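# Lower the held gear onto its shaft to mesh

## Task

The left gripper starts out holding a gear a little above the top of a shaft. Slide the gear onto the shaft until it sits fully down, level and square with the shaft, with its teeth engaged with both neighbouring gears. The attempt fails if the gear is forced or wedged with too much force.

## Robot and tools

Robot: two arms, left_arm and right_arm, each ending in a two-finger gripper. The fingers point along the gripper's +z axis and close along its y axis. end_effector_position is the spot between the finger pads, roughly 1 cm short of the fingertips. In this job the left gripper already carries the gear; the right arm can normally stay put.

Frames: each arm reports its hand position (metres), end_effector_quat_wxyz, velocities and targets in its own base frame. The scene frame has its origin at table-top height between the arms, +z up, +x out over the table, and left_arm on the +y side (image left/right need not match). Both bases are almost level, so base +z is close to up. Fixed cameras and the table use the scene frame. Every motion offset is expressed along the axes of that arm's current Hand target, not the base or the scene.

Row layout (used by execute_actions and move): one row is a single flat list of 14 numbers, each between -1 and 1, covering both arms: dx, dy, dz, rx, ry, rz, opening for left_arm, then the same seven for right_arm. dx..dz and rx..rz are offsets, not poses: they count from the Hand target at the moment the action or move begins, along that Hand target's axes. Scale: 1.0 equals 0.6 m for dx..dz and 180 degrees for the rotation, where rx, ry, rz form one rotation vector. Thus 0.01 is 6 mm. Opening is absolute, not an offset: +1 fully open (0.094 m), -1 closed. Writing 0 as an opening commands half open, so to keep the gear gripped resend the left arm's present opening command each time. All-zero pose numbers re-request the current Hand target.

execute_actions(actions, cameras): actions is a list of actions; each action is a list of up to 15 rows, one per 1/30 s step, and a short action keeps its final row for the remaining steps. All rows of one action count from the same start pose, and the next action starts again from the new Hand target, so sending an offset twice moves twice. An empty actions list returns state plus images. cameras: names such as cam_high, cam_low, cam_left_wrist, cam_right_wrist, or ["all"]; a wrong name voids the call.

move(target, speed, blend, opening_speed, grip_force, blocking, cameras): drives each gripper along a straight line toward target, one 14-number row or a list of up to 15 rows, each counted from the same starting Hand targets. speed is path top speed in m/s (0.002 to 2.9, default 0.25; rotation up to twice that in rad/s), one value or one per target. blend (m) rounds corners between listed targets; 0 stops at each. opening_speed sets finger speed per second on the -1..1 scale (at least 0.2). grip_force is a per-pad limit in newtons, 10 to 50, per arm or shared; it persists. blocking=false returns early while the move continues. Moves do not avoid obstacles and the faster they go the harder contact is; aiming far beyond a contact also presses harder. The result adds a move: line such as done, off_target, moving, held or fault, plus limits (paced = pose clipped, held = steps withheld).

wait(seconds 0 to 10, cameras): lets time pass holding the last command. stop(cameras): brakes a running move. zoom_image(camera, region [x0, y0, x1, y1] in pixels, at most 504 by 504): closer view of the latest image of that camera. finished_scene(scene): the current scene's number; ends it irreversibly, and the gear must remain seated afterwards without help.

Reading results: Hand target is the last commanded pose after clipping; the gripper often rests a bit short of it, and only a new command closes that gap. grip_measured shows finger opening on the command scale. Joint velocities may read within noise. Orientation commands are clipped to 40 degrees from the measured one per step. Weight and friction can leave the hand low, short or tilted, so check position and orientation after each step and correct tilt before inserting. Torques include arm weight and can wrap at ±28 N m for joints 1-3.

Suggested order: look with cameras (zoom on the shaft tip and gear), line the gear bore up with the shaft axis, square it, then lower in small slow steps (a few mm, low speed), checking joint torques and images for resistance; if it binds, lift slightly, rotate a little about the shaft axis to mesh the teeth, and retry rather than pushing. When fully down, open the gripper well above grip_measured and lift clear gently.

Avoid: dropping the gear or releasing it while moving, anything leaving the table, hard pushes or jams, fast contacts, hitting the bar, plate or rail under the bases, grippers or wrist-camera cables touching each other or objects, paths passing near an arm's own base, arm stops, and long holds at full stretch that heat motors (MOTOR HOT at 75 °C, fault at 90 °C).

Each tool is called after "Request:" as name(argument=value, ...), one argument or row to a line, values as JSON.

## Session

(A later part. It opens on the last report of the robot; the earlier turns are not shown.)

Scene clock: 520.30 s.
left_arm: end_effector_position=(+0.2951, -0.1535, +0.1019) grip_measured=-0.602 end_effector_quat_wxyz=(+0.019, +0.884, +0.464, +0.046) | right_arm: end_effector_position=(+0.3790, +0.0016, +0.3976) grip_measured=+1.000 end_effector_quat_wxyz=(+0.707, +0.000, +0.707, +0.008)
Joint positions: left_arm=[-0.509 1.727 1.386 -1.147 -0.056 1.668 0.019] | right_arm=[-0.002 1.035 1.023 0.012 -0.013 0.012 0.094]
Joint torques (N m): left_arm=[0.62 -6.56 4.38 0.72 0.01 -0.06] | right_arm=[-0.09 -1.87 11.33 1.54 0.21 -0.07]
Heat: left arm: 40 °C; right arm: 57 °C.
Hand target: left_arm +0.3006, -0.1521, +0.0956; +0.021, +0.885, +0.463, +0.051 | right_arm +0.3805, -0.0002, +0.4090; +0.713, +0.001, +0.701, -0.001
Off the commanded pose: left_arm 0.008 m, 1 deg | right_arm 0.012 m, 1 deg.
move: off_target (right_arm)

Request:
move(
  target=[-0.002,-0.0045,0.004,0,0,0,-1,0,0,0,0,0,0,1],
  speed=0.02,
  cameras=["cam_left_wrist"],
)

Request:
zoom_image(
  camera="cam_left_wrist",
  region=[210, 150, 640, 420],
)

Scene clock: 528.37 s.
left_arm: end_effector_position=(+0.2949, -0.1533, +0.1006) grip_measured=-0.602 end_effector_quat_wxyz=(+0.020, +0.884, +0.464, +0.046) | right_arm: end_effector_position=(+0.3790, +0.0016, +0.3976) grip_measured=+1.000 end_effector_quat_wxyz=(+0.707, +0.000, +0.707, +0.008)
Joint positions: left_arm=[-0.509 1.726 1.379 -1.141 -0.056 1.668 0.019] | right_arm=[-0.002 1.035 1.023 0.012 -0.013 0.012 0.094]
Joint torques (N m): left_arm=[0.43 -7.05 3.32 0.76 0.01 -0.08] | right_arm=[-0.14 -1.88 11.34 1.56 0.21 -0.06]
Heat: left arm: 40 °C; right arm: 55 °C.
Hand target: left_arm +0.2980, -0.1515, +0.0929; +0.021, +0.885, +0.463, +0.051 | right_arm +0.3805, -0.0002, +0.4090; +0.713, +0.001, +0.701, -0.001
Off the commanded pose: left_arm 0.008 m, 1 deg | right_arm 0.012 m, 1 deg.
move: off_target (right_arm)
camera_calibration:
cam_left_wrist: T_world_to_cam=[[-0.8629, 0.495738, -0.0982187, 0.340251], [0.368361, 0.750021, 0.549344, -0.00640486], [0.345997, 0.437849, -0.829804, 0.152309], [0, 0, 0, 1]] pos_world=[0.243263, -0.23056, 0.163324]
Images, in order (width x height): cam_left_wrist 896x504.

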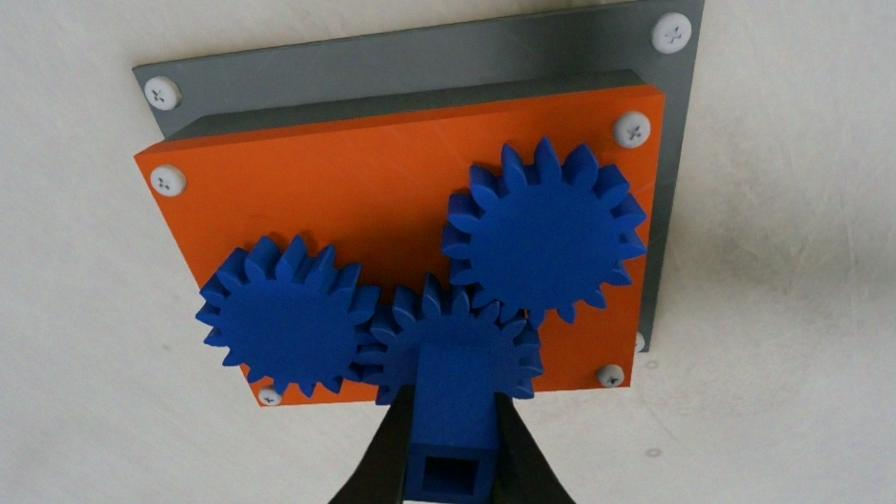

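Scaled by 1.172 from the camera's 896x504 image, which has a finer 1280x720 frame.

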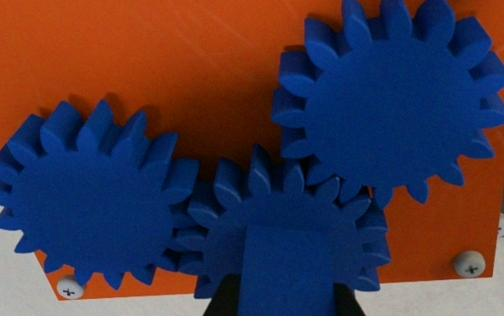

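Request:
move(
  target=[-0.001,-0.004,0.003,-0.002,0.003,0,-1,0,0,0,0,0,0,1],
  speed=0.02,
)

Scene clock: 536.90 s.
left_arm: end_effector_position=(+0.2944, -0.1530, +0.1001) grip_measured=-0.602 end_effector_quat_wxyz=(+0.026, +0.884, +0.465, +0.051) | right_arm: end_effector_position=(+0.3790, +0.0016, +0.3976) grip_measured=+1.000 end_effector_quat_wxyz=(+0.707, +0.000, +0.707, +0.008)
Joint positions: left_arm=[-0.509 1.709 1.356 -1.119 -0.056 1.668 0.019] | right_arm=[-0.002 1.035 1.023 0.012 -0.013 0.012 0.094]
Joint torques (N m): left_arm=[-0.05 -6.72 3.17 0.76 -0.1 -0.12] | right_arm=[-0.12 -1.83 11.36 1.54 0.23 -0.07]
Heat: left arm: 39 °C; right arm: 54 °C.
Hand target: left_arm +0.2958, -0.1506, +0.0908; +0.021, +0.884, +0.463, +0.056 | right_arm +0.3805, -0.0002, +0.4090; +0.713, +0.001, +0.701, -0.001
Off the commanded pose: left_arm 0.010 m, 1 deg | right_arm 0.012 m, 1 deg.
move: off_target (right_arm)

Request:
move(
  target=[
    [0,0,-0.01,0.002,-0.003,0,-1,0,0,0,0,0,0,1],
    [0,0,-0.01,0.002,-0.003,0,-0.2,0,0,0,0,0,0,1],
  ],
  speed=0.02,
  opening_speed=0.5,
  cameras=["cam_left_wrist"],
)

Request:
zoom_image(
  camera="cam_left_wrist",
  region=[210, 150, 640, 450],
)

Scene clock: 550.10 s.
left_arm: end_effector_position=(+0.2945, -0.1528, +0.0989) grip_measured=-0.203 end_effector_quat_wxyz=(+0.024, +0.884, +0.465, +0.050) | right_arm: end_effector_position=(+0.3790, +0.0016, +0.3976) grip_measured=+1.000 end_effector_quat_wxyz=(+0.707, +0.000, +0.707, +0.008)
Joint positions: left_arm=[-0.509 1.713 1.356 -1.119 -0.057 1.668 0.037] | right_arm=[-0.002 1.035 1.023 0.012 -0.013 0.012 0.094]
Joint torques (N m): left_arm=[0.24 -6.97 5.18 0.48 0.02 -0.09] | right_arm=[-0.03 -1.84 11.23 1.53 0.21 -0.09]
Heat: left arm: 39 °C; right arm: 55 °C.
Hand target: left_arm +0.2951, -0.1506, +0.0968; +0.021, +0.885, +0.463, +0.051 | right_arm +0.3805, -0.0002, +0.4090; +0.713, +0.001, +0.701, -0.001
Off the commanded pose: left_arm 0.003 m, 0 deg | right_arm 0.012 m, 1 deg.
move: off_target (right_arm)
camera_calibration:
cam_left_wrist: T_world_to_cam=[[-0.86178, 0.49514, -0.110326, 0.340197], [0.361977, 0.752582, 0.550085, -0.00360027], [0.355398, 0.434117, -0.827789, 0.14724], [0, 0, 0, 1]] pos_world=[0.242149, -0.229655, 0.161396]
Images, in order (width x height): cam_left_wrist 896x504.

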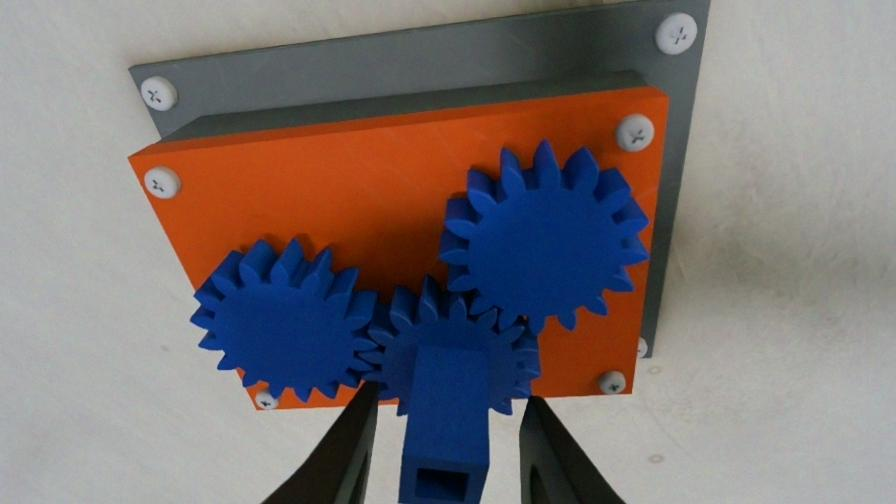

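Scaled by 1.172 from the camera's 896x504 image, which has a finer 1280x720 frame.

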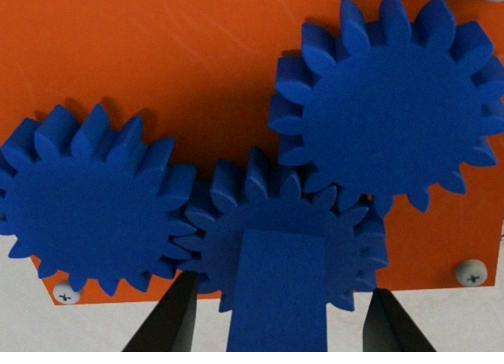

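Request:
move(
  target=[
    [0,0,0,0,0,0,0.15,0,0,0,0,0,0,1],
    [0,0,-0.12,0,0,0,0.15,0,0,0,0,0,0,1],
  ],
  speed=[0.02,0.12],
  opening_speed=1,
  cameras=["cam_left_wrist"],
)

Request:
zoom_image(
  camera="cam_left_wrist",
  region=[210, 50, 640, 350],
)

Request:
zoom_image(
  camera="cam_left_wrist",
  region=[370, 150, 540, 330],
)

Scene clock: 559.87 s.
left_arm: end_effector_position=(+0.2869, -0.1507, +0.1560) grip_measured=+0.147 end_effector_quat_wxyz=(+0.011, +0.886, +0.462, +0.041) | right_arm: end_effector_position=(+0.3790, +0.0016, +0.3976) grip_measured=+1.000 end_effector_quat_wxyz=(+0.707, +0.000, +0.707, +0.008)
Joint positions: left_arm=[-0.514 1.713 1.586 -1.379 -0.057 1.668 0.054] | right_arm=[-0.002 1.035 1.023 0.012 -0.013 0.012 0.094]
Joint torques (N m): left_arm=[-0.4 -8.69 7.57 0.22 0 -0.23] | right_arm=[-0.01 -1.83 11.3 1.55 0.22 -0.07]
Heat: left arm: 39 °C; right arm: 55 °C.
Hand target: left_arm +0.2873, -0.1514, +0.1684; +0.021, +0.885, +0.463, +0.051 | right_arm +0.3805, -0.0002, +0.4090; +0.713, +0.001, +0.701, -0.001
Off the commanded pose: left_arm 0.012 m, 2 deg | right_arm 0.012 m, 1 deg.
move: off_target (left_arm, right_arm)
camera_calibration:
cam_left_wrist: T_world_to_cam=[[-0.861719, 0.501217, -0.0788859, 0.334936], [0.381159, 0.74209, 0.551381, -0.0411432], [0.334902, 0.445067, -0.830516, 0.204282], [0, 0, 0, 1]] pos_world=[0.235888, -0.228263, 0.218767]
Images, in order (width x height): cam_left_wrist 896x504.

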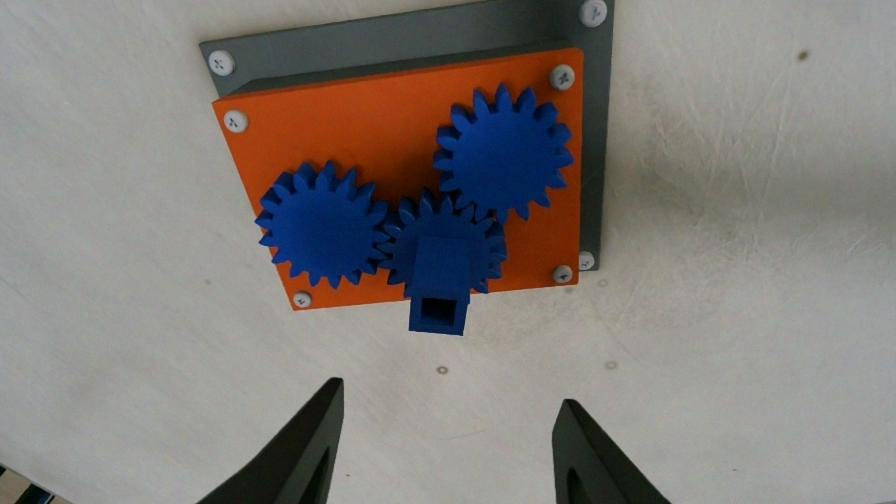

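Scaled by 1.172 from the camera's 896x504 image, which has a finer 1280x720 frame.

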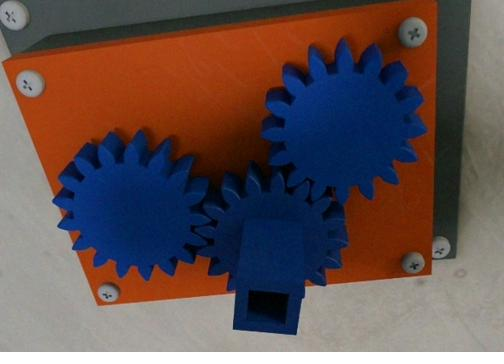

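Scaled by 2.800 from the camera's 896x504 image, which has a finer 1280x720 frame.

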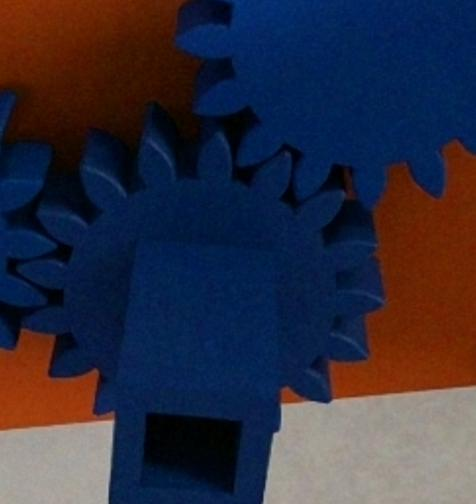

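Request:
move(
  target=[0,0,-0.02,0,0,0,0.15,0.433,0.565,-0.055,-0.674,-0.0264,0.0471,1],
  speed=0.45,
  cameras=["cam_right_wrist"],
)

Request:
zoom_image(
  camera="cam_right_wrist",
  region=[310, 250, 550, 460],
)

Request:
zoom_image(
  camera="cam_right_wrist",
  region=[370, 280, 500, 390],
)

Scene clock: 581.17 s.
left_arm: end_effector_position=(+0.2853, -0.1506, +0.1686) grip_measured=+0.147 end_effector_quat_wxyz=(+0.012, +0.886, +0.462, +0.042) | right_arm: end_effector_position=(+0.3488, +0.3401, +0.1460) grip_measured=+1.000 end_effector_quat_wxyz=(-0.381, +0.584, -0.398, -0.596)
Joint positions: left_arm=[-0.517 1.713 1.636 -1.429 -0.057 1.665 0.054] | right_arm=[0.408 2.352 1.325 1.349 -1.566 0.352 0.094]
Joint torques (N m): left_arm=[-0.46 -8.28 7.76 0.24 0.01 -0.23] | right_arm=[-0.64 -11.15 8.36 0.98 0.11 0.02]
Heat: left arm: 42 °C; right arm: 56 °C.
Hand target: left_arm +0.2859, -0.1515, +0.1803; +0.021, +0.885, +0.463, +0.051 | right_arm +0.3526, +0.3389, +0.1487; -0.372, +0.578, -0.318, -0.653
Off the commanded pose: left_arm 0.012 m, 1 deg | right_arm 0.005 m, 11 deg.
joint sent to its limit (right arm) — joint 5 (wrist yaw), lower limit. The joint targets are off in orientation, not in position.
move: off_target (left_arm, right_arm)
camera_calibration:
cam_right_wrist: T_world_to_cam=[[0.915594, 0.387973, 0.105664, -0.4711], [0.283108, -0.435375, -0.854575, 0.214534], [-0.285548, 0.812358, -0.508465, 0.00129999], [0, 0, 0, 1]] pos_world=[0.370971, 0.275121, 0.233775]
Images, in order (width x height): cam_right_wrist 896x504.

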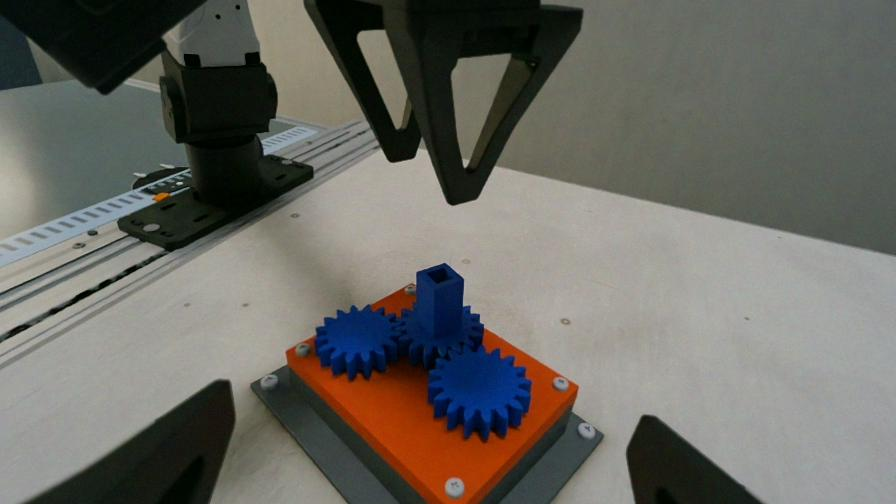

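Scaled by 2.100 from the camera's 896x504 image, which has a finer 1280x720 frame.

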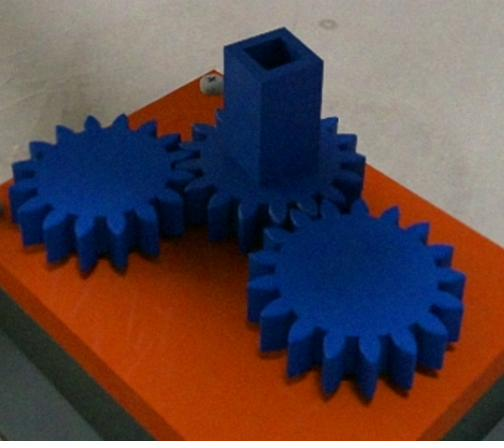

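Scaled by 3.877 from the camera's 896x504 image, which has a finer 1280x720 frame.

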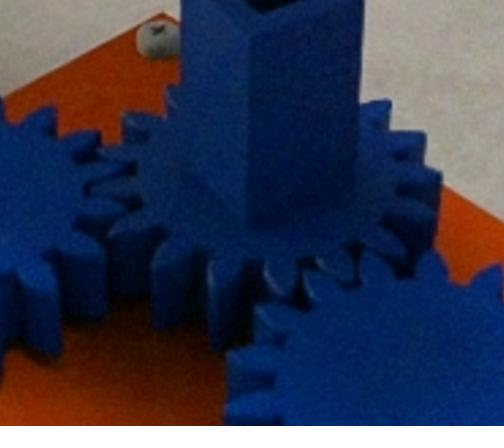

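Request:
finished_scene(
  scene=2,
)

The scene is finished: the task was done.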